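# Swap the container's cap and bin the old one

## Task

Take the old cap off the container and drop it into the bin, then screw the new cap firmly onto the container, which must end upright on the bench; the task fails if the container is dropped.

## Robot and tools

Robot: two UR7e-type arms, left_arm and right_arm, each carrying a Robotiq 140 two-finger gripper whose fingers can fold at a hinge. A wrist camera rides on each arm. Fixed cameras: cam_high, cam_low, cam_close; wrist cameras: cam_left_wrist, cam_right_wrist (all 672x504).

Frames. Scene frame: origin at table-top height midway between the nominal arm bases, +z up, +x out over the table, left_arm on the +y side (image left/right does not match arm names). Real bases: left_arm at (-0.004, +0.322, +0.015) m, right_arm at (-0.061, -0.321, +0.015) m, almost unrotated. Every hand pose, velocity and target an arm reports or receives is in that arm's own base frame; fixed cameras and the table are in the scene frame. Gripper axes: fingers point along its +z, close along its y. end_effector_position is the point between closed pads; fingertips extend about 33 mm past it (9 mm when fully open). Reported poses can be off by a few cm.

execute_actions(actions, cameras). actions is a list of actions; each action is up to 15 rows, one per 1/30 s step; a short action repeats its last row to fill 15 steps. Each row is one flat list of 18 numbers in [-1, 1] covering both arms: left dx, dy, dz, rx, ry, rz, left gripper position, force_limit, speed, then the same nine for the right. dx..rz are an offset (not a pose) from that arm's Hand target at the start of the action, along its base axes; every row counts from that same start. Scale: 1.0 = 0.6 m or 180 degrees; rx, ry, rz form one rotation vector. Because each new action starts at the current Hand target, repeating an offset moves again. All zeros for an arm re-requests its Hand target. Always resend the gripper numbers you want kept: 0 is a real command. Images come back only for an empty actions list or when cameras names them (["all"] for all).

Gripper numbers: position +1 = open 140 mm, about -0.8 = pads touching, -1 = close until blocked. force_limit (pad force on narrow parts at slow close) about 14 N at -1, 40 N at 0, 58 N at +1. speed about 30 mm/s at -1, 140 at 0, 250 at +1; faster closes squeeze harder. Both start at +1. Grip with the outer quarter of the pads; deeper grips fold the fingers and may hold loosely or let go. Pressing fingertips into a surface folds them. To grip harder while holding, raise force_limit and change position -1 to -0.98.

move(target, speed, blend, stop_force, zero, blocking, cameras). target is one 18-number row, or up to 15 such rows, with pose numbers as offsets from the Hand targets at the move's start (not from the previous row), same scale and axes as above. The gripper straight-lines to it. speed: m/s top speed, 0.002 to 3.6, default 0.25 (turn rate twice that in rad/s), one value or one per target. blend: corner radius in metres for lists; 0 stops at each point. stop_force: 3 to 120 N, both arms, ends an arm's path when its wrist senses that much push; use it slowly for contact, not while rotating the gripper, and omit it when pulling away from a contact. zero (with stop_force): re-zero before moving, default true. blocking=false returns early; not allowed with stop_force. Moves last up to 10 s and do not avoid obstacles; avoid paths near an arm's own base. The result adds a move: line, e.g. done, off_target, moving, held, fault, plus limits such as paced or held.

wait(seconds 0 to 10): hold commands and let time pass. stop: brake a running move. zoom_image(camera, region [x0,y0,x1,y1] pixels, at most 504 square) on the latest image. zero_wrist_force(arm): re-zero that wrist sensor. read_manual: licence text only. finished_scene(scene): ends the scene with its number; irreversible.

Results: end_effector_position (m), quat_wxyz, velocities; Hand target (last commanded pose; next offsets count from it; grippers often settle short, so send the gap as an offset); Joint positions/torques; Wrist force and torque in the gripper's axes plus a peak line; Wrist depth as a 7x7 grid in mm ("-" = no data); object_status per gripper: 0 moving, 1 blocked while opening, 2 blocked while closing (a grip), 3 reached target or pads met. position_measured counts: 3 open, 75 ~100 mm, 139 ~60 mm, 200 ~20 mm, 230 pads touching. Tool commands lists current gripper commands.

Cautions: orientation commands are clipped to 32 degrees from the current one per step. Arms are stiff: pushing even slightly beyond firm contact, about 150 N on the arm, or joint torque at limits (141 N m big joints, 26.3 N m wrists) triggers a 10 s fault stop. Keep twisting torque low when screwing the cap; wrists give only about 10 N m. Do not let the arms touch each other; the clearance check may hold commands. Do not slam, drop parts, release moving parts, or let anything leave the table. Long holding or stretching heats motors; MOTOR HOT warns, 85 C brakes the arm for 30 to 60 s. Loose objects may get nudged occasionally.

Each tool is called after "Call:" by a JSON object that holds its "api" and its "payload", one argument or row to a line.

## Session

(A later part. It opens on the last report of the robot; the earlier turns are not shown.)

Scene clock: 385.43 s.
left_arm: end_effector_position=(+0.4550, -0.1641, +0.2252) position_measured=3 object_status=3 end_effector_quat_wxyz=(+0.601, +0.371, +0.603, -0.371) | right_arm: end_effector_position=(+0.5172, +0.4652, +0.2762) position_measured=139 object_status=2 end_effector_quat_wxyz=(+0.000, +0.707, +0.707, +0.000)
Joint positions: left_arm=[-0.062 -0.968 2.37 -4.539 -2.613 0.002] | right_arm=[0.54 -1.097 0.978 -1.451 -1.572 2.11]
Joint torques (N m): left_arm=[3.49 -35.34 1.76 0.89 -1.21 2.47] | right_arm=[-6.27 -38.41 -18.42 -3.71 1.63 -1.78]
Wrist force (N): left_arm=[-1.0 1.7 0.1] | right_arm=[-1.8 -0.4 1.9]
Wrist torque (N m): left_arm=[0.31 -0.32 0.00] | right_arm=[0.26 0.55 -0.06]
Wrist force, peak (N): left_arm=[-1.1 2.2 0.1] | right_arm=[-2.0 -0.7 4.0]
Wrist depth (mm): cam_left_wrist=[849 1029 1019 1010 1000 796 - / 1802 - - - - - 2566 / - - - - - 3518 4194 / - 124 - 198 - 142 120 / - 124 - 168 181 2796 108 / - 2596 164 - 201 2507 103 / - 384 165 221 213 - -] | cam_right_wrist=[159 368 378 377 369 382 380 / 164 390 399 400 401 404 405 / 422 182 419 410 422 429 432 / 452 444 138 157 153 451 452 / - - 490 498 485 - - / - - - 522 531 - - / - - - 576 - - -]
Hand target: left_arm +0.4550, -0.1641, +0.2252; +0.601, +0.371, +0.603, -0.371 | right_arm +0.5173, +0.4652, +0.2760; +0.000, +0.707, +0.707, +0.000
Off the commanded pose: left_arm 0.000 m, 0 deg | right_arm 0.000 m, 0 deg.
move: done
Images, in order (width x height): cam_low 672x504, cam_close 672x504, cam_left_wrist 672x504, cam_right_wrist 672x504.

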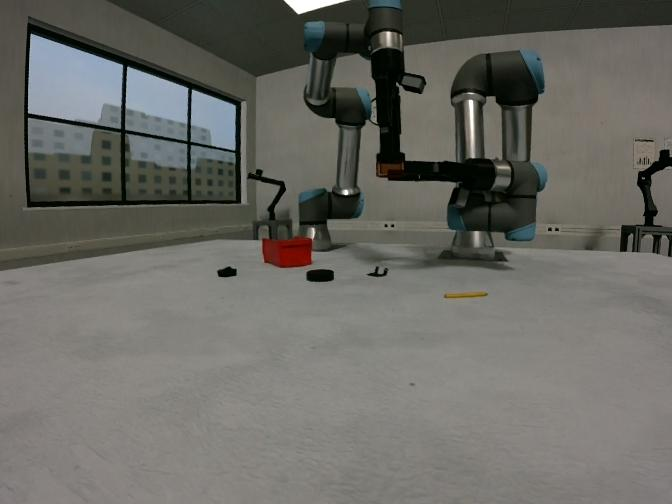

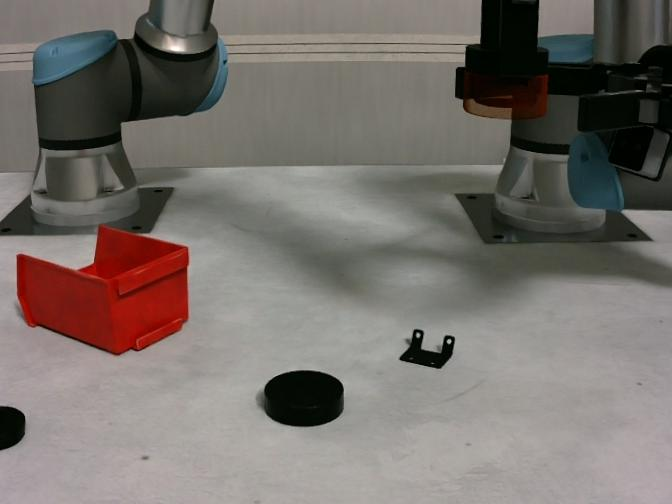

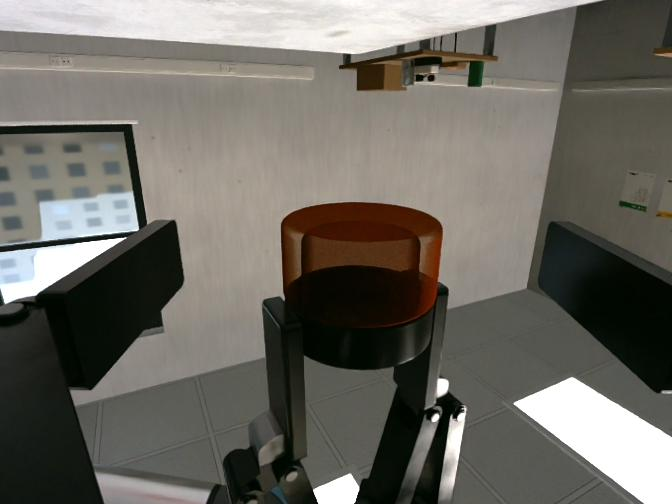

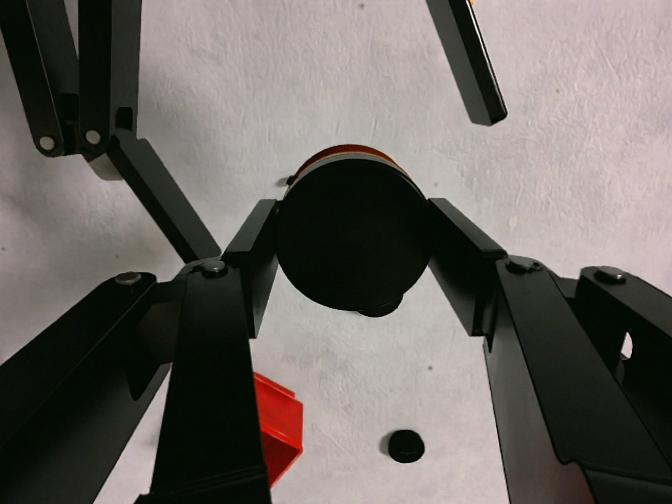

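Call:
{"api": "move", "payload": {
  "target": [
    [-0.00225,0.0083,0,0,0,0,1,-1,0,0,0,0,0,0,0,-1,1,-1],
    [-0.00225,0.0083,0,0,0,0,-1,-1,-1,0,0,0,0,0,0,-1,1,-1]
  ],
  "speed": 0.1,
  "cameras": ["cam_close","cam_left_wrist"]
}}

Call:
{"api": "zoom_image", "payload": {
  "camera": "cam_left_wrist",
  "region": [150, 130, 570, 445]
}}

Scene clock: 420.20 s.
left_arm: end_effector_position=(+0.4543, -0.1613, +0.2252) position_measured=3 object_status=3 end_effector_quat_wxyz=(+0.601, +0.371, +0.603, -0.371) | right_arm: end_effector_position=(+0.5173, +0.4652, +0.2760) position_measured=139 object_status=2 end_effector_quat_wxyz=(+0.000, +0.707, +0.707, +0.000)
Joint positions: left_arm=[-0.054 -0.968 2.369 -4.538 -2.622 0.002] | right_arm=[0.54 -1.097 0.978 -1.452 -1.572 2.11]
Joint torques (N m): left_arm=[-7.67 -22.79 -13.36 1.11 1.27 2.38] | right_arm=[-6.72 -37.62 -20.41 -4.62 1.98 -1.85]
Wrist force (N): left_arm=[-1.1 1.7 0.0] | right_arm=[-1.8 -0.7 1.9]
Wrist torque (N m): left_arm=[0.31 -0.27 0.00] | right_arm=[0.20 0.56 -0.06]
Wrist force, peak (N): left_arm=[-1.3 2.2 -0.7] | right_arm=[-2.1 -0.5 2.2]
Wrist depth (mm): cam_left_wrist=[879 1034 1019 1019 859 720 - / - - - - - 2987 - / - 2159 - - - - - / - 125 2507 2566 - 143 114 / - 124 166 150 182 2870 108 / - - 169 2159 204 2203 - / - 399 169 219 219 2001 -] | cam_right_wrist=[155 369 377 377 369 380 378 / 162 389 401 400 401 403 403 / 424 181 420 149 422 429 430 / 451 447 138 157 140 452 453 / - - 488 496 485 - - / - - 513 530 527 - - / - - - 575 - - -]
Hand target: left_arm +0.4543, -0.1613, +0.2252; +0.601, +0.371, +0.603, -0.371 (not the last commanded pose) | right_arm +0.5173, +0.4652, +0.2760; +0.000, +0.707, +0.707, +0.000
Tool commands: left_gripper/position=+1.0 left_gripper/force_limit=-1.0 left_gripper/speed=+0.0 right_gripper/position=-1.0 right_gripper/force_limit=+1.0 right_gripper/speed=-1.0
Off the commanded pose: left_arm 0.002 m, 0 deg | right_arm 0.000 m, 0 deg.
move: held (left_arm; a check stopped the path); path passed 1 of 2 targets; target 2's new numbers were not sent; limits=held
pose unreachable (left arm): on one or more control steps of this call, first in action 0 (counted from 0), this arm could not follow its commanded pose, so it was not sent that pose on those steps. It may still have moved: this result reports where it is.
cause: moving toward the commanded pose would bring two parts of the arm too close to each other (its gripper and another part of the arm, with joints 4 (wrist 1) to 6 (wrist 3) between them, 2 mm apart when it was first held).
Images, in order (width x height): cam_close 672x504, cam_left_wrist 672x504.

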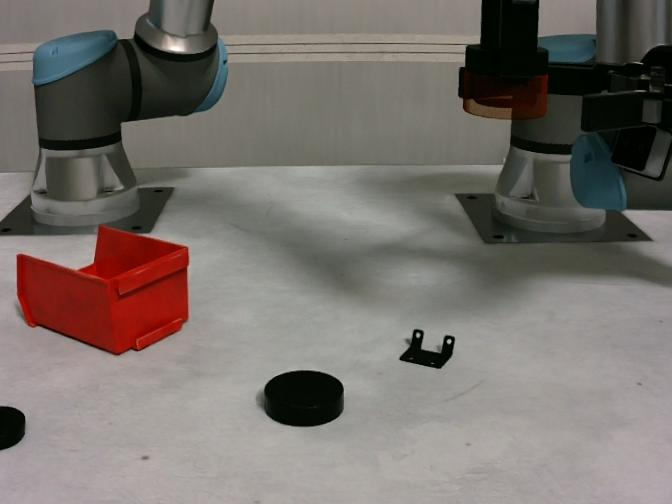

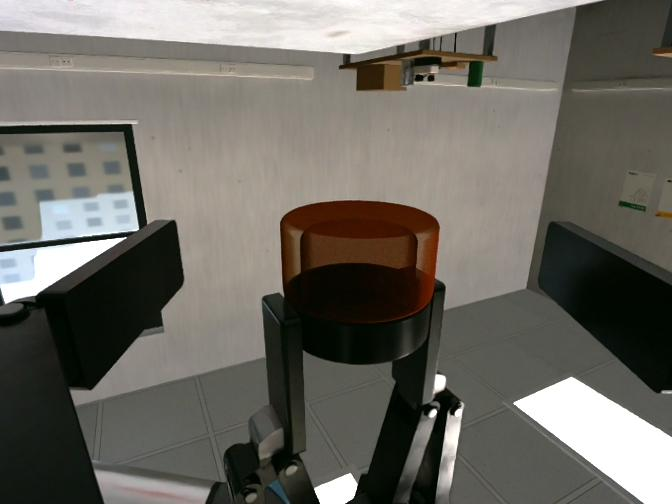

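Scaled by 1.200 from the camera's 672x504 image, which has a finer 960x720 frame.

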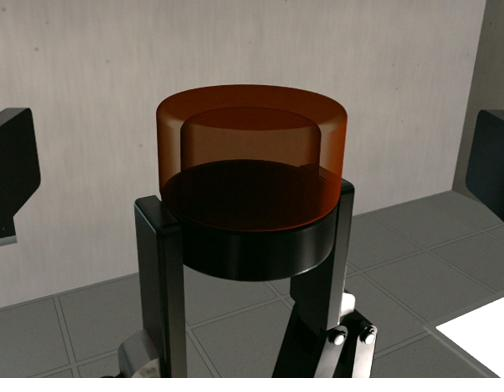

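Call:
{"api": "execute_actions", "payload": {
  "actions": [
    [[0,0,0,0,0,0,-1,-1,-1,0,0,0,0,0,0,-1,1,-1]],
    [[0,0,0,0,0,0,-1,-1,-1,0,0,0,0,0,0,-1,1,-1]],
    [[0,0,0,0,0,0,-1,-1,-1,0,0,0,0,0,0,-1,1,-1]],
    [[0,0,0,0,0,0,-1,-1,-1,0,0,0,0,0,0,-1,1,-1]],
    [[0,0,0,0,0,0,-1,-1,-1,0,0,0,0,0,0,-1,1,-1]]
  ],
  "cameras": ["cam_close","cam_left_wrist"]
}}

Call:
{"api": "zoom_image", "payload": {
  "camera": "cam_close",
  "region": [420, 0, 672, 189]
}}

Scene clock: 434.83 s.
left_arm: end_effector_position=(+0.4542, -0.1613, +0.2252) position_measured=134 object_status=2 end_effector_quat_wxyz=(+0.601, +0.371, +0.603, -0.371) | right_arm: end_effector_position=(+0.5173, +0.4652, +0.2760) position_measured=139 object_status=2 end_effector_quat_wxyz=(+0.000, +0.707, +0.707, +0.000)
Joint positions: left_arm=[-0.054 -0.968 2.369 -4.538 -2.622 0.002] | right_arm=[0.54 -1.097 0.978 -1.452 -1.572 2.11]
Joint torques (N m): left_arm=[-4.8 -22.77 -13.37 -2.86 1.3 0.88] | right_arm=[-0.81 -38.97 -23.21 -0.4 1.98 -1.8]
Wrist force (N): left_arm=[-1.3 -5.8 -3.9] | right_arm=[-2.0 8.1 2.5]
Wrist torque (N m): left_arm=[0.60 -0.19 -0.05] | right_arm=[-0.21 0.59 -0.18]
Wrist force, peak (N): left_arm=[-2.2 -5.8 -4.0] | right_arm=[-2.0 8.0 3.1]
Wrist depth (mm): cam_left_wrist=[855 1024 1029 1010 845 1717 - / - 2181 - - - 2507 3304 / - 2397 - 2397 - - 4451 / - - 128 199 150 114 - / - 79 91 150 165 - 91 / - 79 168 - 201 - 77 / - - - 226 216 - -] | cam_right_wrist=[373 156 375 156 378 379 380 / 398 163 395 398 401 404 404 / 423 424 195 150 422 430 430 / 452 446 113 155 152 453 455 / - - 492 495 482 - - / - - 514 530 530 - - / - - - 581 - - -]
Hand target: left_arm +0.4543, -0.1613, +0.2252; +0.601, +0.371, +0.603, -0.371 | right_arm +0.5173, +0.4652, +0.2760; +0.000, +0.707, +0.707, +0.000
Off the commanded pose: left_arm 0.000 m, 0 deg | right_arm 0.000 m, 0 deg.
Images, in order (width x height): cam_close 672x504, cam_left_wrist 672x504.

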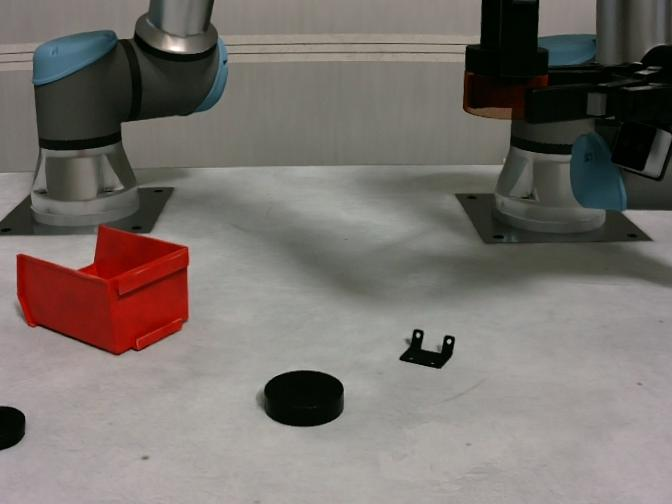

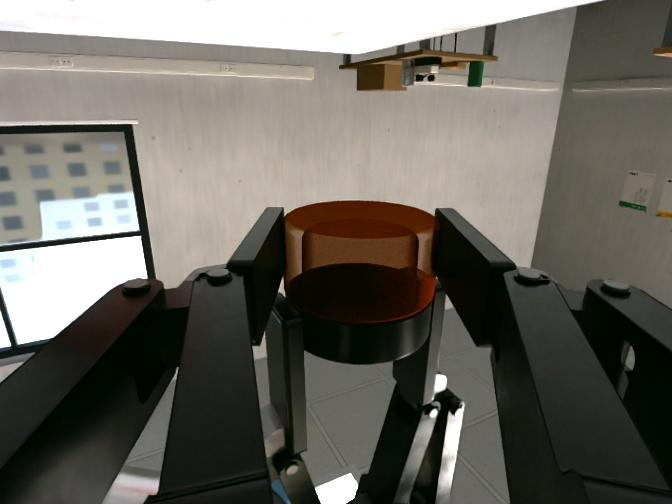

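Scaled by 2.000 from the camera's 672x504 image, which has a finer 960x720 frame.

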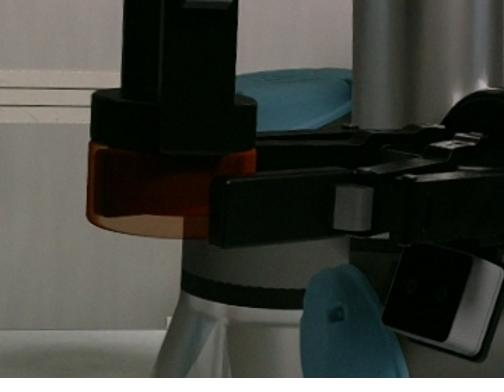

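Call:
{"api": "execute_actions", "payload": {
  "actions": [
    [[0,0,0,0,0,0,-0.98,1,-1,0.0005,0,0,0,0,0,-1,1,-1]],
    [[0,0,0,0,0,0,-0.98,1,-1,0,0,0,0,0,0,-1,1,-1]],
    [[0,0,0,0,0,0,-0.98,1,-1,0,0,0,0,0,0,-1,1,-1]]
  ]
}}

Scene clock: 446.17 s.
left_arm: end_effector_position=(+0.4543, -0.1613, +0.2252) position_measured=138 object_status=2 end_effector_quat_wxyz=(+0.601, +0.371, +0.603, -0.371) | right_arm: end_effector_position=(+0.5176, +0.4652, +0.2760) position_measured=139 object_status=2 end_effector_quat_wxyz=(+0.000, +0.707, +0.707, +0.000)
Joint positions: left_arm=[-0.054 -0.968 2.369 -4.538 -2.622 0.002] | right_arm=[0.54 -1.097 0.977 -1.451 -1.572 2.11]
Joint torques (N m): left_arm=[3.23 -22.57 -12.63 1.76 2.65 -0.44] | right_arm=[-3.17 -38.46 -17.21 -3.18 1.7 0.51]
Wrist force (N): left_arm=[0.2 -2.9 -5.5] | right_arm=[-5.4 5.8 2.0]
Wrist torque (N m): left_arm=[0.60 -0.23 -0.08] | right_arm=[-0.14 0.57 -0.23]
Wrist force, peak (N): left_arm=[-0.5 -6.8 -4.0] | right_arm=[-1.8 8.6 2.8]
Wrist depth (mm): cam_left_wrist=[859 1029 1024 1024 859 826 - / - - - - - 3255 - / - - - - - - - / - 2181 126 2596 149 - - / - 92 91 150 178 - 90 / - 78 168 - 204 - 77 / - - - 221 214 - -] | cam_right_wrist=[375 156 376 155 376 380 381 / 397 163 395 401 396 403 407 / 424 422 194 149 423 430 431 / 452 447 137 156 153 450 455 / - - 488 496 483 - - / - - - 530 531 - - / - - - 576 - - -]
Hand target: left_arm +0.4543, -0.1613, +0.2252; +0.601, +0.371, +0.603, -0.371 | right_arm +0.5176, +0.4652, +0.2760; +0.000, +0.707, +0.707, +0.000
Off the commanded pose: left_arm 0.000 m, 0 deg | right_arm 0.000 m, 0 deg.

Call:
{"api": "move", "payload": {
  "target": [0,0,0,0,0,0,-0.98,1,-1,0,0,0,0,0,0.111,-1,1,-1],
  "speed": 0.2,
  "cameras": ["cam_left_wrist"]
}}

Scene clock: 451.77 s.
left_arm: end_effector_position=(+0.4542, -0.1613, +0.2252) position_measured=138 object_status=2 end_effector_quat_wxyz=(+0.601, +0.371, +0.603, -0.371) | right_arm: end_effector_position=(+0.5175, +0.4652, +0.2760) position_measured=139 object_status=2 end_effector_quat_wxyz=(+0.000, +0.574, +0.819, +0.000)
Joint positions: left_arm=[-0.054 -0.968 2.369 -4.538 -2.622 0.002] | right_arm=[0.54 -1.097 0.978 -1.452 -1.572 1.762]
Joint torques (N m): left_arm=[3.31 -26.3 -12 -0.37 -0.13 -1.57] | right_arm=[-3.65 -49.06 -17.95 -3.6 2.61 -1.19]
Wrist force (N): left_arm=[1.4 -1.3 -2.0] | right_arm=[-3.6 3.1 -1.2]
Wrist torque (N m): left_arm=[0.47 -0.20 0.11] | right_arm=[0.16 0.54 -0.24]
Wrist force, peak (N): left_arm=[0.2 -3.1 -5.8] | right_arm=[-5.4 6.1 2.0]
Wrist depth (mm): cam_left_wrist=[839 1034 1014 1014 1014 744 - / - - - - - - - / - - - 2660 2117 - - / 2038 - 126 2692 149 2987 - / - 92 91 154 168 - 92 / - 78 - - 187 - 77 / - - - 206 200 - -] | cam_right_wrist=[375 368 160 376 156 380 382 / 398 398 172 399 397 401 404 / 425 425 420 150 421 431 430 / 454 447 137 157 153 451 451 / - - 491 496 487 - - / - - 525 531 530 - - / - - - 578 - - -]
Hand target: left_arm +0.4543, -0.1613, +0.2252; +0.601, +0.371, +0.603, -0.371 | right_arm +0.5176, +0.4652, +0.2760; +0.000, +0.574, +0.819, +0.000
Off the commanded pose: left_arm 0.000 m, 0 deg | right_arm 0.000 m, 0 deg.
move: done
Images, in order (width x height): cam_left_wrist 672x504.

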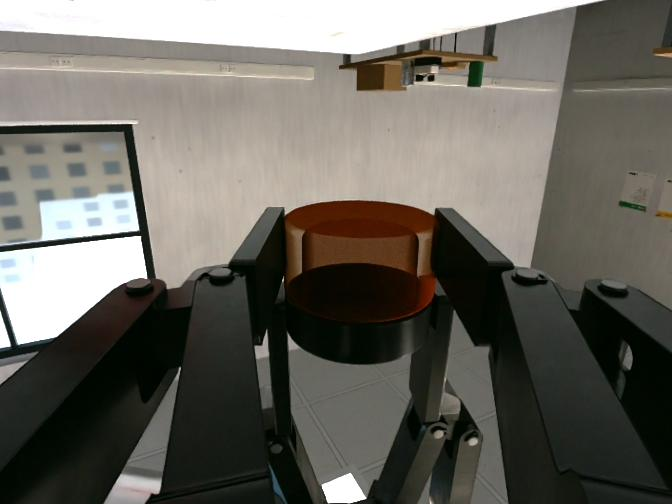

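Call:
{"api": "move", "payload": {
  "target": [0,0,0,0,0,0,-0.98,1,-1,0,0,0.0006,0,0,0.2222,-1,1,-1],
  "speed": 0.3
}}

Scene clock: 460.13 s.
left_arm: end_effector_position=(+0.4543, -0.1613, +0.2252) position_measured=138 object_status=2 end_effector_quat_wxyz=(+0.601, +0.371, +0.603, -0.371) | right_arm: end_effector_position=(+0.5176, +0.4652, +0.2764) position_measured=139 object_status=2 end_effector_quat_wxyz=(+0.000, +0.259, +0.966, +0.000)
Joint positions: left_arm=[-0.054 -0.968 2.369 -4.538 -2.622 0.002] | right_arm=[0.54 -1.097 0.978 -1.452 -1.572 1.064]
Joint torques (N m): left_arm=[2.94 -36.61 -11.41 -3.86 -0.95 -2.89] | right_arm=[-4.52 -47.6 -16.75 -3.93 2.41 -1.64]
Wrist force (N): left_arm=[2.4 0.9 -3.0] | right_arm=[-5.3 -1.2 -1.9]
Wrist torque (N m): left_arm=[0.43 -0.17 0.02] | right_arm=[0.29 0.47 -0.25]
Wrist force, peak (N): left_arm=[3.5 0.3 -3.6] | right_arm=[-6.5 -1.5 -2.1]
Wrist depth (mm): cam_left_wrist=[865 1034 1024 1005 1014 682 2832 / - - 2370 2987 2660 - - / 1817 - 2097 - 2987 - 2870 / - - 125 201 149 114 - / - 92 90 154 155 - 90 / - 78 209 208 154 - 77 / - - - 220 166 - -] | cam_right_wrist=[375 375 376 156 380 166 159 / 398 398 401 401 401 168 400 / 417 424 421 149 202 430 431 / - 447 113 156 153 448 456 / - - 491 498 482 - - / - - 530 527 530 - - / - - - 575 576 - -]
Hand target: left_arm +0.4543, -0.1613, +0.2252; +0.601, +0.371, +0.603, -0.371 | right_arm +0.5176, +0.4652, +0.2764; +0.000, +0.259, +0.966, +0.000
Off the commanded pose: left_arm 0.000 m, 0 deg | right_arm 0.000 m, 0 deg.
move: done

Call:
{"api": "move", "payload": {
  "target": [0,0,0,0,0,0,-0.98,1,-1,0,0,0.002,0,0,0.6667,-1,1,-1],
  "speed": 0.5,
  "cameras": ["cam_left_wrist","cam_close"]
}}

Scene clock: 467.00 s.
left_arm: end_effector_position=(+0.4542, -0.1613, +0.2252) position_measured=138 object_status=2 end_effector_quat_wxyz=(+0.601, +0.371, +0.603, -0.371) | right_arm: end_effector_position=(+0.5176, +0.4652, +0.2776) position_measured=139 object_status=2 end_effector_quat_wxyz=(+0.000, +0.707, -0.707, +0.000)
Joint positions: left_arm=[-0.054 -0.968 2.369 -4.538 -2.622 0.002] | right_arm=[0.539 -1.097 0.975 -1.449 -1.57 -1.032]
Joint torques (N m): left_arm=[2.71 -36.89 -11.07 -3.78 0.55 -2.69] | right_arm=[0.76 -42.42 -18.51 1.24 2.43 -1.96]
Wrist force (N): left_arm=[7.4 -3.2 -4.8] | right_arm=[0.8 -7.8 -7.5]
Wrist torque (N m): left_arm=[0.49 -0.14 -0.02] | right_arm=[0.49 0.59 -0.32]
Wrist force, peak (N): left_arm=[9.3 -2.2 -5.7] | right_arm=[0.8 -7.8 -7.5]
Wrist depth (mm): cam_left_wrist=[1019 1024 1034 1014 852 692 - / - - - - 2628 2832 - / - - - - 3826 4039 2832 / - - 126 195 149 - 2478 / - 92 91 170 178 - 90 / - 78 - - 205 - 77 / - - - 278 214 - -] | cam_right_wrist=[375 376 379 380 379 380 383 / 395 401 401 402 404 406 408 / 424 424 422 148 426 432 432 / 450 447 138 158 152 447 459 / - - 497 209 485 - - / - - 530 217 230 - - / - - - 578 238 - -]
Hand target: left_arm +0.4543, -0.1613, +0.2252; +0.601, +0.371, +0.603, -0.371 | right_arm +0.5176, +0.4652, +0.2776; +0.000, +0.707, -0.707, +0.000
Off the commanded pose: left_arm 0.000 m, 0 deg | right_arm 0.000 m, 0 deg.
move: done
Images, in order (width x height): cam_close 672x504, cam_left_wrist 672x504.

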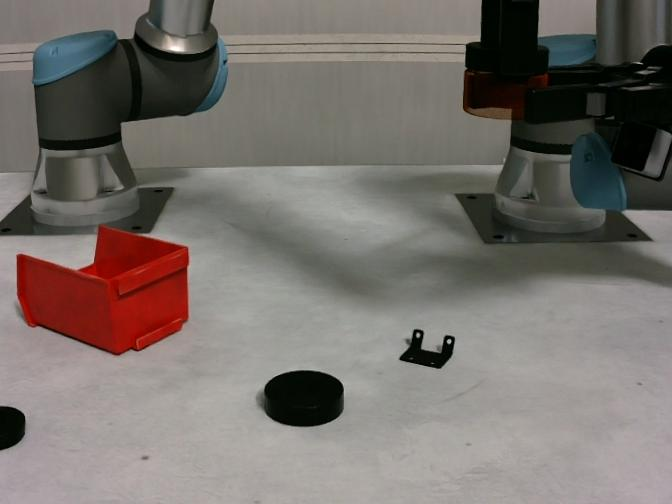

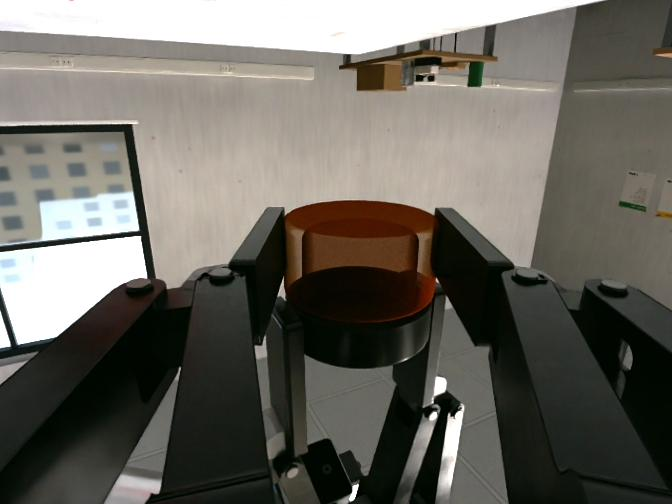

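Call:
{"api": "move", "payload": {
  "target": [0,0,0,0,0,0,-0.98,1,-1,0,0,0.0032,0,0,0.6667,-1,1,-1],
  "speed": 0.5,
  "cameras": ["cam_left_wrist","cam_close"]
}}

Call:
{"api": "zoom_image", "payload": {
  "camera": "cam_left_wrist",
  "region": [230, 180, 482, 369]
}}

Scene clock: 476.70 s.
left_arm: end_effector_position=(+0.4542, -0.1613, +0.2252) position_measured=138 object_status=2 end_effector_quat_wxyz=(+0.601, +0.371, +0.603, -0.371) | right_arm: end_effector_position=(+0.5176, +0.4652, +0.2795) position_measured=139 object_status=2 end_effector_quat_wxyz=(+0.000, +0.966, +0.259, +0.000)
Joint positions: left_arm=[-0.054 -0.968 2.369 -4.538 -2.622 0.002] | right_arm=[0.539 -1.095 0.966 -1.441 -1.571 -3.126]
Joint torques (N m): left_arm=[2.24 -36.48 -10.38 -2.73 0.36 -2.73] | right_arm=[-5.12 -49.97 -22.64 -0.35 2.1 -2.07]
Wrist force (N): left_arm=[-0.8 -3.0 -2.1] | right_arm=[3.3 1.6 1.1]
Wrist torque (N m): left_arm=[0.41 -0.24 0.14] | right_arm=[0.19 0.53 -0.24]
Wrist force, peak (N): left_arm=[10.7 -2.7 -5.1] | right_arm=[1.3 -7.9 -8.2]
Wrist depth (mm): cam_left_wrist=[852 862 1034 1010 849 695 2660 / - 1896 2203 - - - - / - - - 2181 - - - / - - 126 202 149 3826 2908 / - 92 84 174 154 - 90 / - 78 - 143 - - 77 / - - - 151 1983 - -] | cam_right_wrist=[374 376 380 380 381 384 386 / 399 169 181 398 406 406 406 / 180 426 425 417 425 426 434 / 186 209 138 159 141 450 456 / - - 494 495 488 - - / - - 531 539 535 - - / - - - 584 582 - -]
Hand target: left_arm +0.4543, -0.1613, +0.2252; +0.601, +0.371, +0.603, -0.371 | right_arm +0.5176, +0.4652, +0.2795; +0.000, +0.966, +0.259, +0.000
Off the commanded pose: left_arm 0.000 m, 0 deg | right_arm 0.000 m, 0 deg.
move: done
Images, in order (width x height): cam_close 672x504, cam_left_wrist 672x504.

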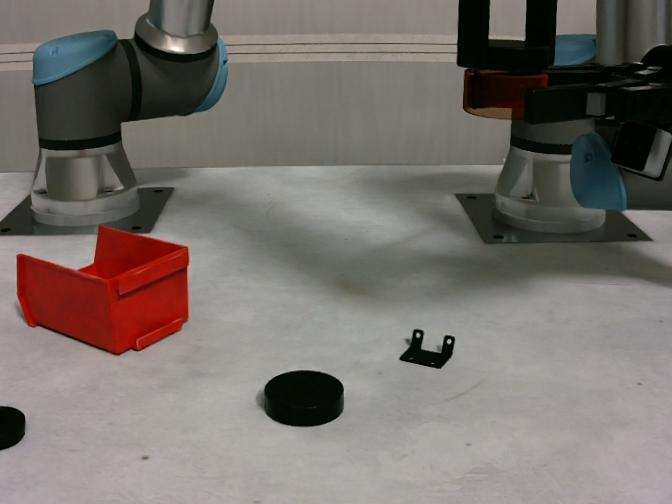

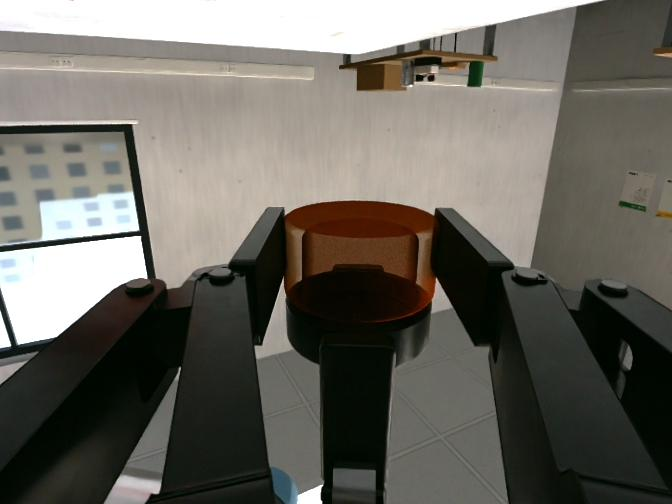

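Scaled by 2.000 from the camera's 672x504 image, which has a finer 960x720 frame.

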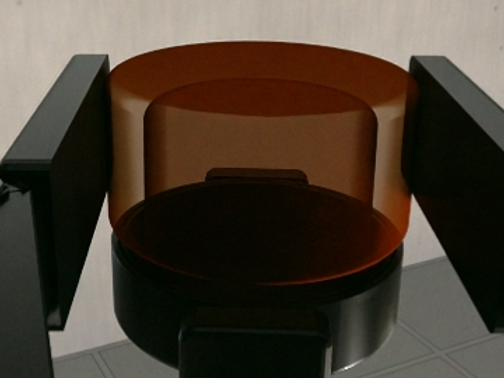

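Call:
{"api": "move", "payload": {
  "target": [0,0,0,0,0,0,-0.98,1,-1,0,0,0.0133,0,0,0,-1,1,-1],
  "speed": 0.03,
  "stop_force": 10,
  "cameras": ["cam_left_wrist"]
}}

Call:
{"api": "zoom_image", "payload": {
  "camera": "cam_left_wrist",
  "region": [230, 180, 482, 369]
}}

Scene clock: 481.07 s.
left_arm: end_effector_position=(+0.4543, -0.1613, +0.2252) position_measured=138 object_status=2 end_effector_quat_wxyz=(+0.601, +0.371, +0.603, -0.371) | right_arm: end_effector_position=(+0.5176, +0.4652, +0.2798) position_measured=139 object_status=2 end_effector_quat_wxyz=(+0.000, +0.966, +0.259, +0.000)
Joint positions: left_arm=[-0.054 -0.968 2.369 -4.538 -2.622 0.002] | right_arm=[0.539 -1.095 0.965 -1.44 -1.571 -3.126]
Joint torques (N m): left_arm=[2.49 -21.1 -9.93 -0.04 1.88 -2.68] | right_arm=[-2.72 -53.01 -31.33 -0.35 0.64 -1.69]
Wrist force (N): left_arm=[-4.1 -2.0 -3.5] | right_arm=[2.2 3.1 4.8]
Wrist torque (N m): left_arm=[0.40 -0.13 0.09] | right_arm=[0.01 0.57 -0.16]
Wrist force, peak (N): left_arm=[-16.3 -3.5 -2.2] | right_arm=[3.8 1.8 17.4]
Wrist depth (mm): cam_left_wrist=[1731 1024 869 1010 1000 836 - / 1580 1896 2726 - 3518 3161 - / 1759 2596 2097 2628 2478 - - / - - 126 202 149 - - / - 92 84 161 151 - 90 / - 78 - 143 - - 77 / - - - 151 - - -] | cam_right_wrist=[373 373 379 381 381 382 385 / 401 169 181 398 404 408 408 / 181 428 423 149 425 432 435 / 186 209 138 154 152 450 458 / - - 493 496 492 - - / - - 531 535 536 - - / - - - 584 587 - -]
Hand target: left_arm +0.4543, -0.1613, +0.2252; +0.601, +0.371, +0.603, -0.371 | right_arm +0.5176, +0.4652, +0.2798; +0.000, +0.966, +0.259, +0.000 (not the last commanded pose)
Off the commanded pose: left_arm 0.000 m, 0 deg | right_arm 0.008 m, 0 deg.
move: contact (right_arm)
Images, in order (width x height): cam_left_wrist 672x504.

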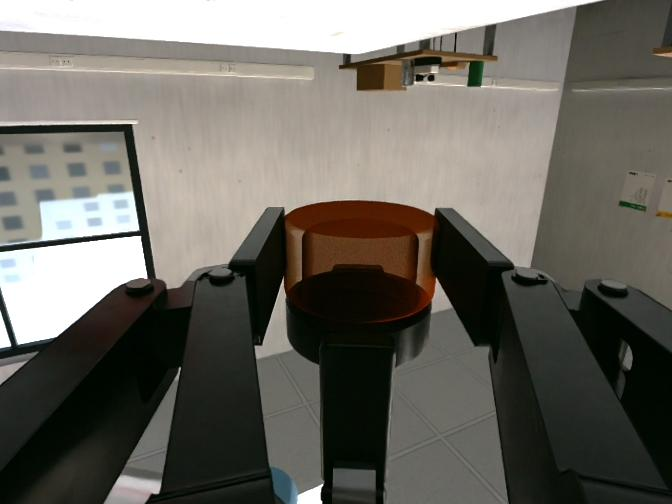

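Scaled by 2.000 from the camera's 672x504 image, which has a finer 960x720 frame.

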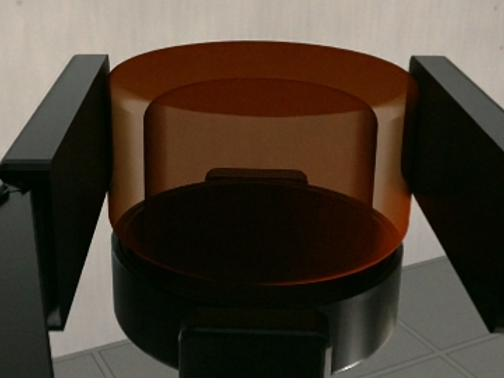

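Call:
{"api": "move", "payload": {
  "target": [0,0,0,0,0,0,-0.98,1,-1,0,0,0.0018,0,0,0.6667,-1,1,-1],
  "speed": 0.5
}}

Call:
{"api": "move", "payload": {
  "target": [0,0,0,0,0,0,-0.98,1,-1,0,0,0.0133,0,0,0,-1,1,-1],
  "speed": 0.03,
  "stop_force": 10,
  "cameras": ["cam_left_wrist"]
}}

Call:
{"api": "zoom_image", "payload": {
  "camera": "cam_left_wrist",
  "region": [230, 180, 482, 369]
}}

Scene clock: 487.77 s.
left_arm: end_effector_position=(+0.4543, -0.1613, +0.2252) position_measured=138 object_status=2 end_effector_quat_wxyz=(+0.601, +0.371, +0.603, -0.371) | right_arm: end_effector_position=(+0.5176, +0.4652, +0.2809) position_measured=139 object_status=2 end_effector_quat_wxyz=(+0.000, +0.259, +0.966, +0.000)
Joint positions: left_arm=[-0.054 -0.968 2.369 -4.538 -2.622 0.002] | right_arm=[0.54 -1.096 0.964 -1.439 -1.572 -5.22]
Joint torques (N m): left_arm=[2.81 -36.43 -9 -3.82 0.03 -2.7] | right_arm=[-6.06 -49.14 -17.47 -4.06 0.82 -1.89]
Wrist force (N): left_arm=[0.2 0.8 -1.1] | right_arm=[-4.0 -0.3 0.0]
Wrist torque (N m): left_arm=[0.39 -0.21 0.03] | right_arm=[0.20 0.55 -0.20]
Wrist force, peak (N): left_arm=[-7.5 -2.4 -3.5] | right_arm=[2.3 3.9 8.4]
Wrist depth (mm): cam_left_wrist=[852 852 1034 1000 859 2870 2796 / 2181 1930 - - - 3635 - / - 1731 2296 - - - 2660 / - - 125 2660 149 - 3462 / - 92 91 176 153 - 90 / - 78 209 201 154 - 77 / - - - 221 166 - -] | cam_right_wrist=[381 382 381 160 382 170 163 / 402 404 404 401 406 173 407 / 425 430 425 149 420 433 432 / - 452 138 154 140 452 458 / - - - 501 490 - - / - - - 534 538 - - / - - - 585 584 - -]
Hand target: left_arm +0.4543, -0.1613, +0.2252; +0.601, +0.371, +0.603, -0.371 | right_arm +0.5176, +0.4652, +0.2809; +0.000, +0.259, +0.966, +0.000
Off the commanded pose: left_arm 0.000 m, 0 deg | right_arm 0.000 m, 0 deg.
move: done

Scene clock: 489.07 s.
left_arm: end_effector_position=(+0.4543, -0.1613, +0.2252) position_measured=138 object_status=2 end_effector_quat_wxyz=(+0.601, +0.371, +0.603, -0.371) | right_arm: end_effector_position=(+0.5176, +0.4652, +0.2889) position_measured=139 object_status=2 end_effector_quat_wxyz=(+0.000, +0.259, +0.966, +0.000)
Joint positions: left_arm=[-0.054 -0.968 2.369 -4.538 -2.622 0.002] | right_arm=[0.54 -1.092 0.938 -1.417 -1.572 -5.22]
Joint torques (N m): left_arm=[2.4 -36.69 -8.78 -3.89 -0.03 -2.58] | right_arm=[-6.35 -46.11 -17.25 -4.57 -2.02 -1.62]
Wrist force (N): left_arm=[-0.2 1.9 0.1] | right_arm=[-2.0 -0.5 0.9]
Wrist torque (N m): left_arm=[0.32 -0.20 0.00] | right_arm=[0.24 0.57 -0.15]
Wrist force, peak (N): left_arm=[-0.3 2.0 0.1] | right_arm=[-4.0 -0.3 0.9]
Wrist depth (mm): cam_left_wrist=[869 1014 1034 1005 820 817 - / 1788 2057 2370 - - - - / - 1788 3029 - 2796 - - / 1896 2296 126 - 149 - - / - 92 91 191 159 - 90 / - 78 - 201 154 - 77 / - - - 224 169 - -] | cam_right_wrist=[386 389 391 167 390 170 173 / 410 408 410 409 414 180 417 / 430 438 436 148 429 441 445 / - 458 112 153 141 461 472 / - - 502 510 498 - - / - - 544 542 547 - - / - - - 585 597 - -]
Hand target: left_arm +0.4543, -0.1613, +0.2252; +0.601, +0.371, +0.603, -0.371 | right_arm +0.5176, +0.4652, +0.2889; +0.000, +0.259, +0.966, +0.000
Off the commanded pose: left_arm 0.000 m, 0 deg | right_arm 0.000 m, 0 deg.
move: done
Images, in order (width x height): cam_left_wrist 672x504.

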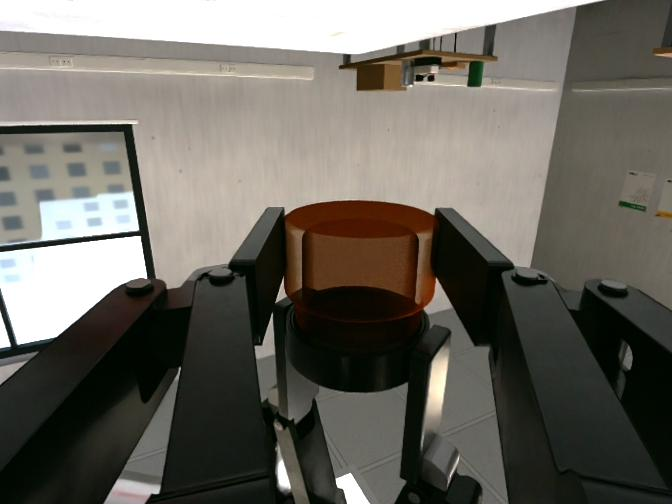

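Scaled by 2.000 from the camera's 672x504 image, which has a finer 960x720 frame.

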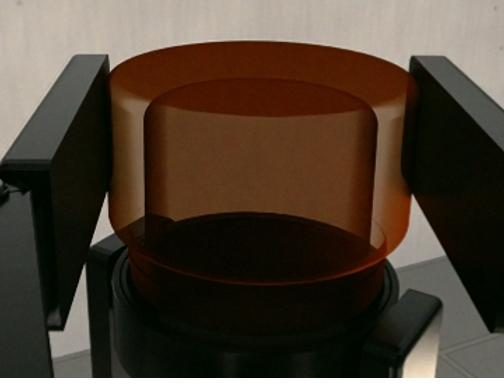

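Call:
{"api": "move", "payload": {
  "target": [
    [0,0,0,0,0,0,-0.98,1,-1,0,0,0.11,0,0,0,-1,1,-1],
    [0,0,0,0,0,0,-0.98,1,-1,-0.335,-0.47,-0.06,0,0,-0.0667,-1,1,-1]
  ],
  "speed": 0.3,
  "blend": [0.03,0],
  "cameras": ["cam_right_wrist","cam_close","cam_high"]
}}

Scene clock: 509.97 s.
left_arm: end_effector_position=(+0.4543, -0.1613, +0.2252) position_measured=138 object_status=2 end_effector_quat_wxyz=(+0.601, +0.371, +0.603, -0.371) | right_arm: end_effector_position=(+0.3166, +0.1833, +0.2529) position_measured=139 object_status=2 end_effector_quat_wxyz=(+0.000, +0.358, +0.934, +0.000)
Joint positions: left_arm=[-0.054 -0.968 2.369 -4.538 -2.622 0.002] | right_arm=[0.152 -1.935 1.924 -1.56 -1.571 -5.398]
Joint torques (N m): left_arm=[2.2 -36.63 -8.03 -3.82 -0.09 -2.63] | right_arm=[-7.35 -17.37 -18.05 -4.65 -1.2 -0.98]
Wrist force (N): left_arm=[0.4 1.8 -0.2] | right_arm=[-2.2 -0.7 1.0]
Wrist torque (N m): left_arm=[0.33 -0.21 0.00] | right_arm=[0.22 0.64 -0.19]
Wrist force, peak (N): left_arm=[-0.2 2.1 0.0] | right_arm=[-2.5 -4.0 2.3]
Wrist depth (mm): cam_left_wrist=[1019 1019 1034 1010 859 836 - / 1864 - - - - - 2596 / - 1930 2320 2450 - - - / - 2248 126 - 149 - 3408 / - 92 91 - - - 90 / - 78 - - - - 77 / - - - - - - -] | cam_right_wrist=[354 357 356 357 357 359 361 / 373 379 379 378 380 381 382 / 401 400 398 147 400 406 407 / 426 421 113 - 140 420 431 / - - 470 470 401 - - / - - 498 501 503 - - / - - - 540 546 - -]
Hand target: left_arm +0.4543, -0.1613, +0.2252; +0.601, +0.371, +0.603, -0.371 | right_arm +0.3166, +0.1832, +0.2529; +0.000, +0.358, +0.934, +0.000
Off the commanded pose: left_arm 0.000 m, 0 deg | right_arm 0.000 m, 0 deg.
move: done
Images, in order (width x height): cam_high 672x504, cam_close 672x504, cam_right_wrist 672x504.

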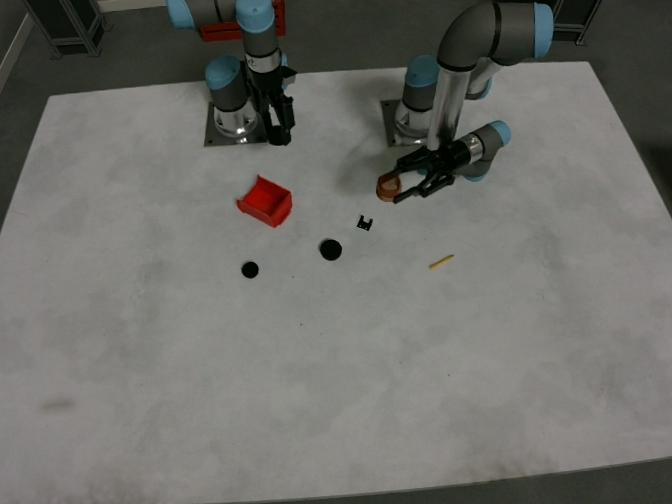

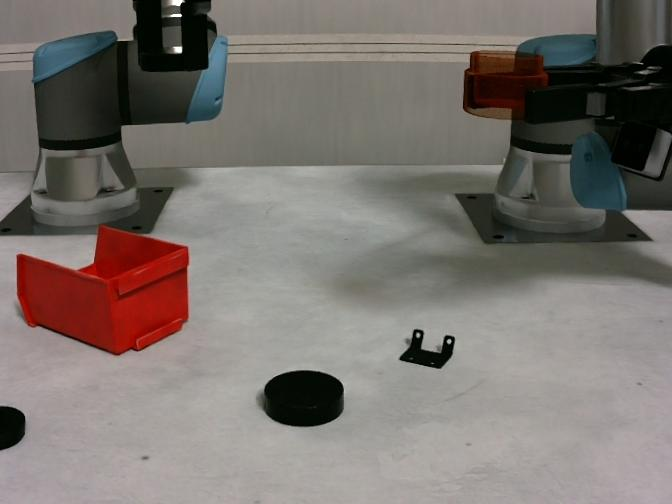

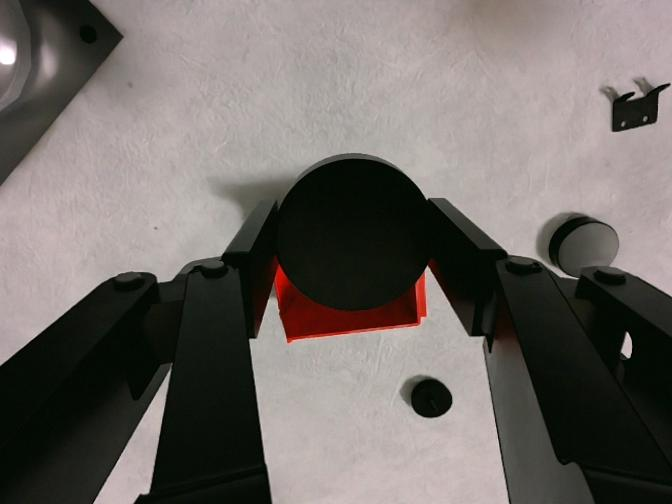

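Call:
{"api": "move", "payload": {
  "target": [0,0,0,0,0,0,-0.98,1,-1,0.154,-0.1253,-0.18,0,0,0,-1,1,-1],
  "speed": 0.3,
  "cameras": ["cam_right_wrist","cam_close"]
}}

Scene clock: 523.13 s.
left_arm: end_effector_position=(+0.4543, -0.1613, +0.2252) position_measured=138 object_status=2 end_effector_quat_wxyz=(+0.601, +0.371, +0.603, -0.371) | right_arm: end_effector_position=(+0.4089, +0.1081, +0.1450) position_measured=139 object_status=2 end_effector_quat_wxyz=(+0.000, +0.358, +0.934, +0.000)
Joint positions: left_arm=[-0.054 -0.968 2.369 -4.538 -2.622 0.002] | right_arm=[-0.062 -1.736 2.062 -1.898 -1.571 -5.612]
Joint torques (N m): left_arm=[2.59 -36.63 -7.97 -3.8 -0.08 -2.63] | right_arm=[-6.42 -9.51 -21.62 -4.6 -0.06 -1.33]
Wrist force (N): left_arm=[0.2 1.7 0.3] | right_arm=[-1.8 -0.7 0.9]
Wrist torque (N m): left_arm=[0.29 -0.17 0.00] | right_arm=[0.21 0.52 -0.15]
Wrist force, peak (N): left_arm=[0.3 2.1 0.0] | right_arm=[-4.9 -0.5 3.3]
Wrist depth (mm): cam_left_wrist=[739 842 1024 1014 862 722 - / 408 381 - - - - - / 419 408 2507 - - - - / - 411 125 - 142 106 - / - 92 84 - - - 90 / - 78 - - - - 77 / - - - 1983 - - -] | cam_right_wrist=[259 259 260 257 258 263 264 / 275 275 - 274 235 278 279 / 293 292 296 148 237 297 297 / 311 308 137 - 140 308 313 / - - 337 344 337 - - / - - 363 365 366 - - / - - - 394 395 - -]
Hand target: left_arm +0.4543, -0.1613, +0.2252; +0.601, +0.371, +0.603, -0.371 | right_arm +0.4090, +0.1080, +0.1449; +0.000, +0.358, +0.934, +0.000
Off the commanded pose: left_arm 0.000 m, 0 deg | right_arm 0.000 m, 0 deg.
move: done
Images, in order (width x height): cam_close 672x504, cam_right_wrist 672x504.

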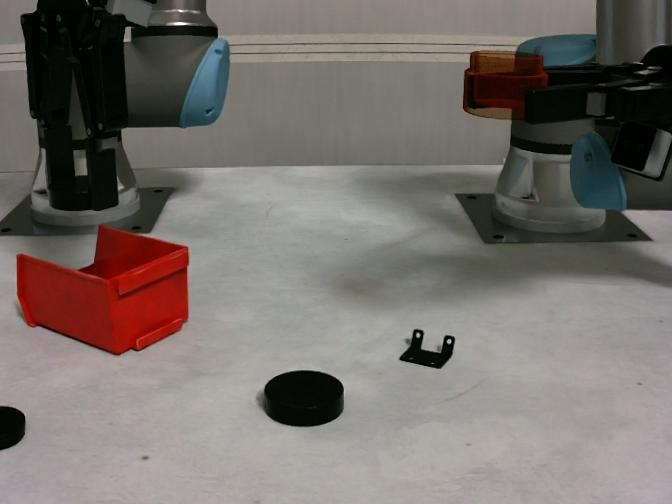

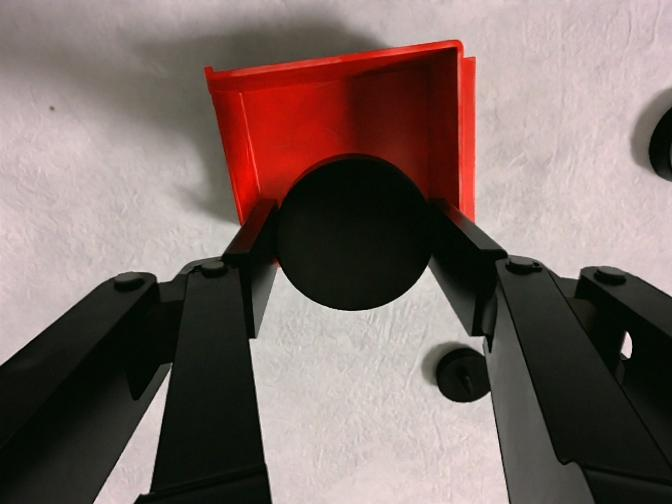

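Call:
{"api": "move", "payload": {
  "target": [
    [0,0,0,0,0,0,-0.98,1,-1,-0.0192,0.0173,0,0,0,0,-1,1,-1],
    [0,0,0,0,0,0,-0.98,1,-1,-0.0192,0.0173,-0.1917,0,0,0,-1,1,-1]
  ],
  "speed": 0.15,
  "blend": [0.01,0],
  "cameras": ["cam_right_wrist","cam_close"]
}}

Scene clock: 548.50 s.
left_arm: end_effector_position=(+0.4543, -0.1613, +0.2252) position_measured=138 object_status=2 end_effector_quat_wxyz=(+0.601, +0.371, +0.603, -0.371) | right_arm: end_effector_position=(+0.3975, +0.1184, +0.0300) position_measured=139 object_status=2 end_effector_quat_wxyz=(+0.000, +0.358, +0.934, +0.000)
Joint positions: left_arm=[-0.054 -0.968 2.369 -4.538 -2.622 0.002] | right_arm=[-0.037 -1.6 2.279 -2.25 -1.571 -5.588]
Joint torques (N m): left_arm=[3.01 -36.67 -7.4 -3.77 -0.1 -2.6] | right_arm=[7.56 -12.45 -14.58 -4.38 -0.77 0.96]
Wrist force (N): left_arm=[0.3 1.7 0.0] | right_arm=[-1.9 -0.6 0.9]
Wrist torque (N m): left_arm=[0.30 -0.18 0.00] | right_arm=[0.23 0.56 0.00]
Wrist force, peak (N): left_arm=[0.4 2.0 0.1] | right_arm=[-4.4 -0.6 0.5]
Wrist depth (mm): cam_left_wrist=[356 849 1034 1019 1010 720 - / 362 355 2077 - - - - / 373 381 - - - - - / 387 413 126 - 142 114 - / - 92 84 - - - 90 / - 78 - - - - 77 / - - - 1864 - - -] | cam_right_wrist=[- 157 158 158 157 157 158 / 164 162 128 - - - 169 / 177 175 176 148 - 127 178 / 186 186 138 156 153 101 192 / - - - - 157 - - / - - 154 150 - - - / - - - 240 240 - -]
Hand target: left_arm +0.4543, -0.1613, +0.2252; +0.601, +0.371, +0.603, -0.371 | right_arm +0.3975, +0.1184, +0.0299; +0.000, +0.358, +0.934, +0.000
Off the commanded pose: left_arm 0.000 m, 0 deg | right_arm 0.000 m, 0 deg.
move: done; blend cut to 0.0078 m at target 1
Images, in order (width x height): cam_close 672x504, cam_right_wrist 672x504.

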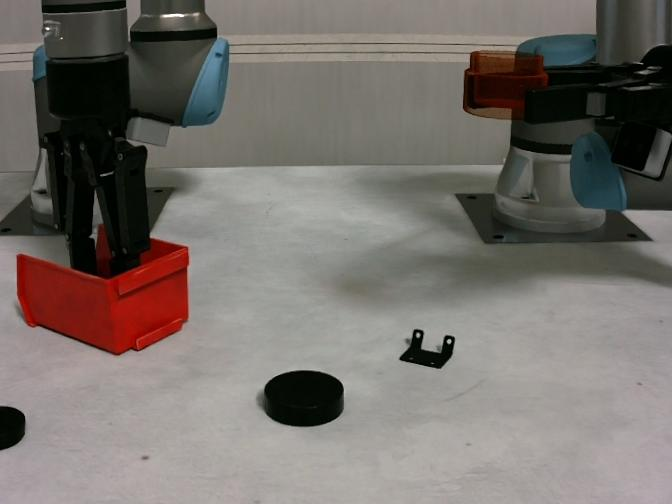

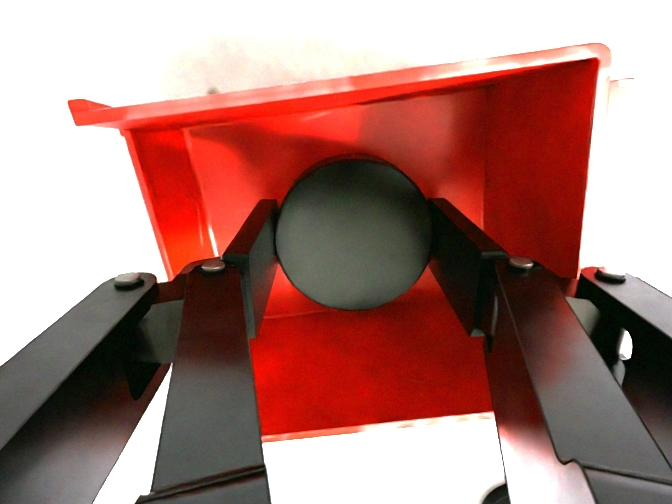

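Call:
{"api": "move", "payload": {
  "target": [0,0,0,0,0,0,-0.98,1,-1,0,0,-0.01,0,0,0,-1,1,-1],
  "speed": 0.02,
  "stop_force": 6
}}

Call:
{"api": "execute_actions", "payload": {
  "actions": [
    [[0,0,0,0,0,0,-0.98,1,-1,0,0,0,0,0,0,0.12,-1,-1]]
  ],
  "cameras": ["cam_right_wrist"]
}}

Scene clock: 557.97 s.
left_arm: end_effector_position=(+0.4543, -0.1613, +0.2252) position_measured=138 object_status=2 end_effector_quat_wxyz=(+0.601, +0.371, +0.603, -0.371) | right_arm: end_effector_position=(+0.3975, +0.1184, +0.0239) position_measured=139 object_status=2 end_effector_quat_wxyz=(+0.000, +0.358, +0.934, +0.000)
Joint positions: left_arm=[-0.054 -0.968 2.369 -4.538 -2.622 0.002] | right_arm=[-0.037 -1.588 2.287 -2.271 -1.571 -5.588]
Joint torques (N m): left_arm=[3.1 -36.67 -6.61 -3.77 -0.19 -2.63] | right_arm=[6.21 -26.03 -26.07 -0.81 -1.85 0.99]
Wrist force (N): left_arm=[0.2 1.9 0.1] | right_arm=[-2.2 -0.9 1.1]
Wrist torque (N m): left_arm=[0.34 -0.18 0.00] | right_arm=[0.17 0.62 0.00]
Wrist force, peak (N): left_arm=[0.3 2.0 0.0] | right_arm=[-2.5 -0.6 1.2]
Wrist depth (mm): cam_left_wrist=[356 859 1019 1014 855 682 - / 356 350 - 2370 3760 3072 2397 / 372 415 - - 2870 4039 - / 387 - 126 - 149 3696 - / - 92 91 3029 - - 90 / - 78 - - - - 77 / - - - - - - -] | cam_right_wrist=[152 152 152 153 152 152 154 / 158 157 158 157 160 - - / 170 165 165 148 - 137 172 / 180 179 112 159 153 - 183 / - - - 166 177 - - / - - - 149 - - - / - - - 235 233 - -]
Hand target: left_arm +0.4543, -0.1613, +0.2252; +0.601, +0.371, +0.603, -0.371 | right_arm +0.3975, +0.1184, +0.0239; +0.000, +0.358, +0.934, +0.000
Off the commanded pose: left_arm 0.000 m, 0 deg | right_arm 0.000 m, 0 deg.
move: done

Scene clock: 558.77 s.
left_arm: end_effector_position=(+0.4543, -0.1613, +0.2252) position_measured=138 object_status=2 end_effector_quat_wxyz=(+0.601, +0.371, +0.603, -0.371) | right_arm: end_effector_position=(+0.3975, +0.1184, +0.0239) position_measured=114 object_status=0 end_effector_quat_wxyz=(+0.000, +0.358, +0.934, +0.000)
Joint positions: left_arm=[-0.054 -0.968 2.369 -4.538 -2.622 0.002] | right_arm=[-0.037 -1.588 2.287 -2.271 -1.571 -5.588]
Joint torques (N m): left_arm=[2.52 -37.05 -6.68 -3.83 -0.16 -2.56] | right_arm=[6.25 -24.18 -26.31 -0.87 -1.89 1.04]
Wrist force (N): left_arm=[0.3 1.7 0.0] | right_arm=[-2.1 -0.8 0.6]
Wrist torque (N m): left_arm=[0.29 -0.22 0.00] | right_arm=[0.18 0.60 -0.01]
Wrist force, peak (N): left_arm=[0.3 1.9 0.0] | right_arm=[-2.3 -0.7 0.7]
Wrist depth (mm): cam_left_wrist=[358 855 842 1014 996 1913 - / 359 365 - - - - - / 370 391 - - 2832 4039 2660 / 385 - 125 3255 149 112 - / - 92 91 2423 - - 90 / - 78 - - - - 77 / - - - 1930 - - -] | cam_right_wrist=[152 152 152 153 151 152 154 / 158 157 159 - - 134 - / 171 156 167 151 165 - 172 / 180 178 131 159 158 112 183 / - - 185 176 165 - - / - - - - 143 - - / - - 235 235 232 - -]
Hand target: left_arm +0.4543, -0.1613, +0.2252; +0.601, +0.371, +0.603, -0.371 | right_arm +0.3975, +0.1184, +0.0239; +0.000, +0.358, +0.934, +0.000
Off the commanded pose: left_arm 0.000 m, 0 deg | right_arm 0.000 m, 0 deg.
Images, in order (width x height): cam_right_wrist 672x504.

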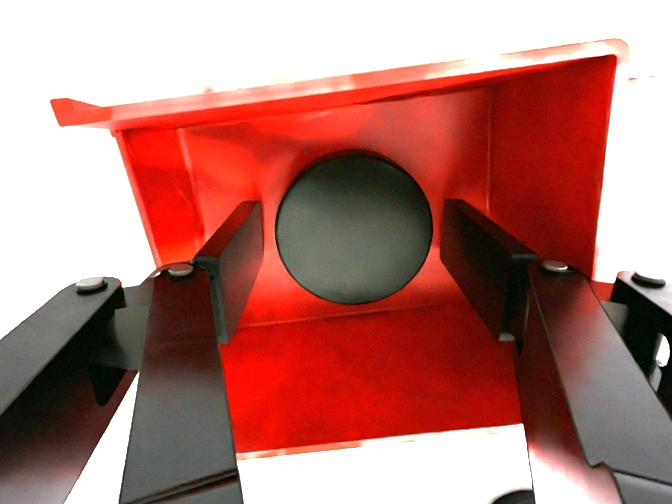

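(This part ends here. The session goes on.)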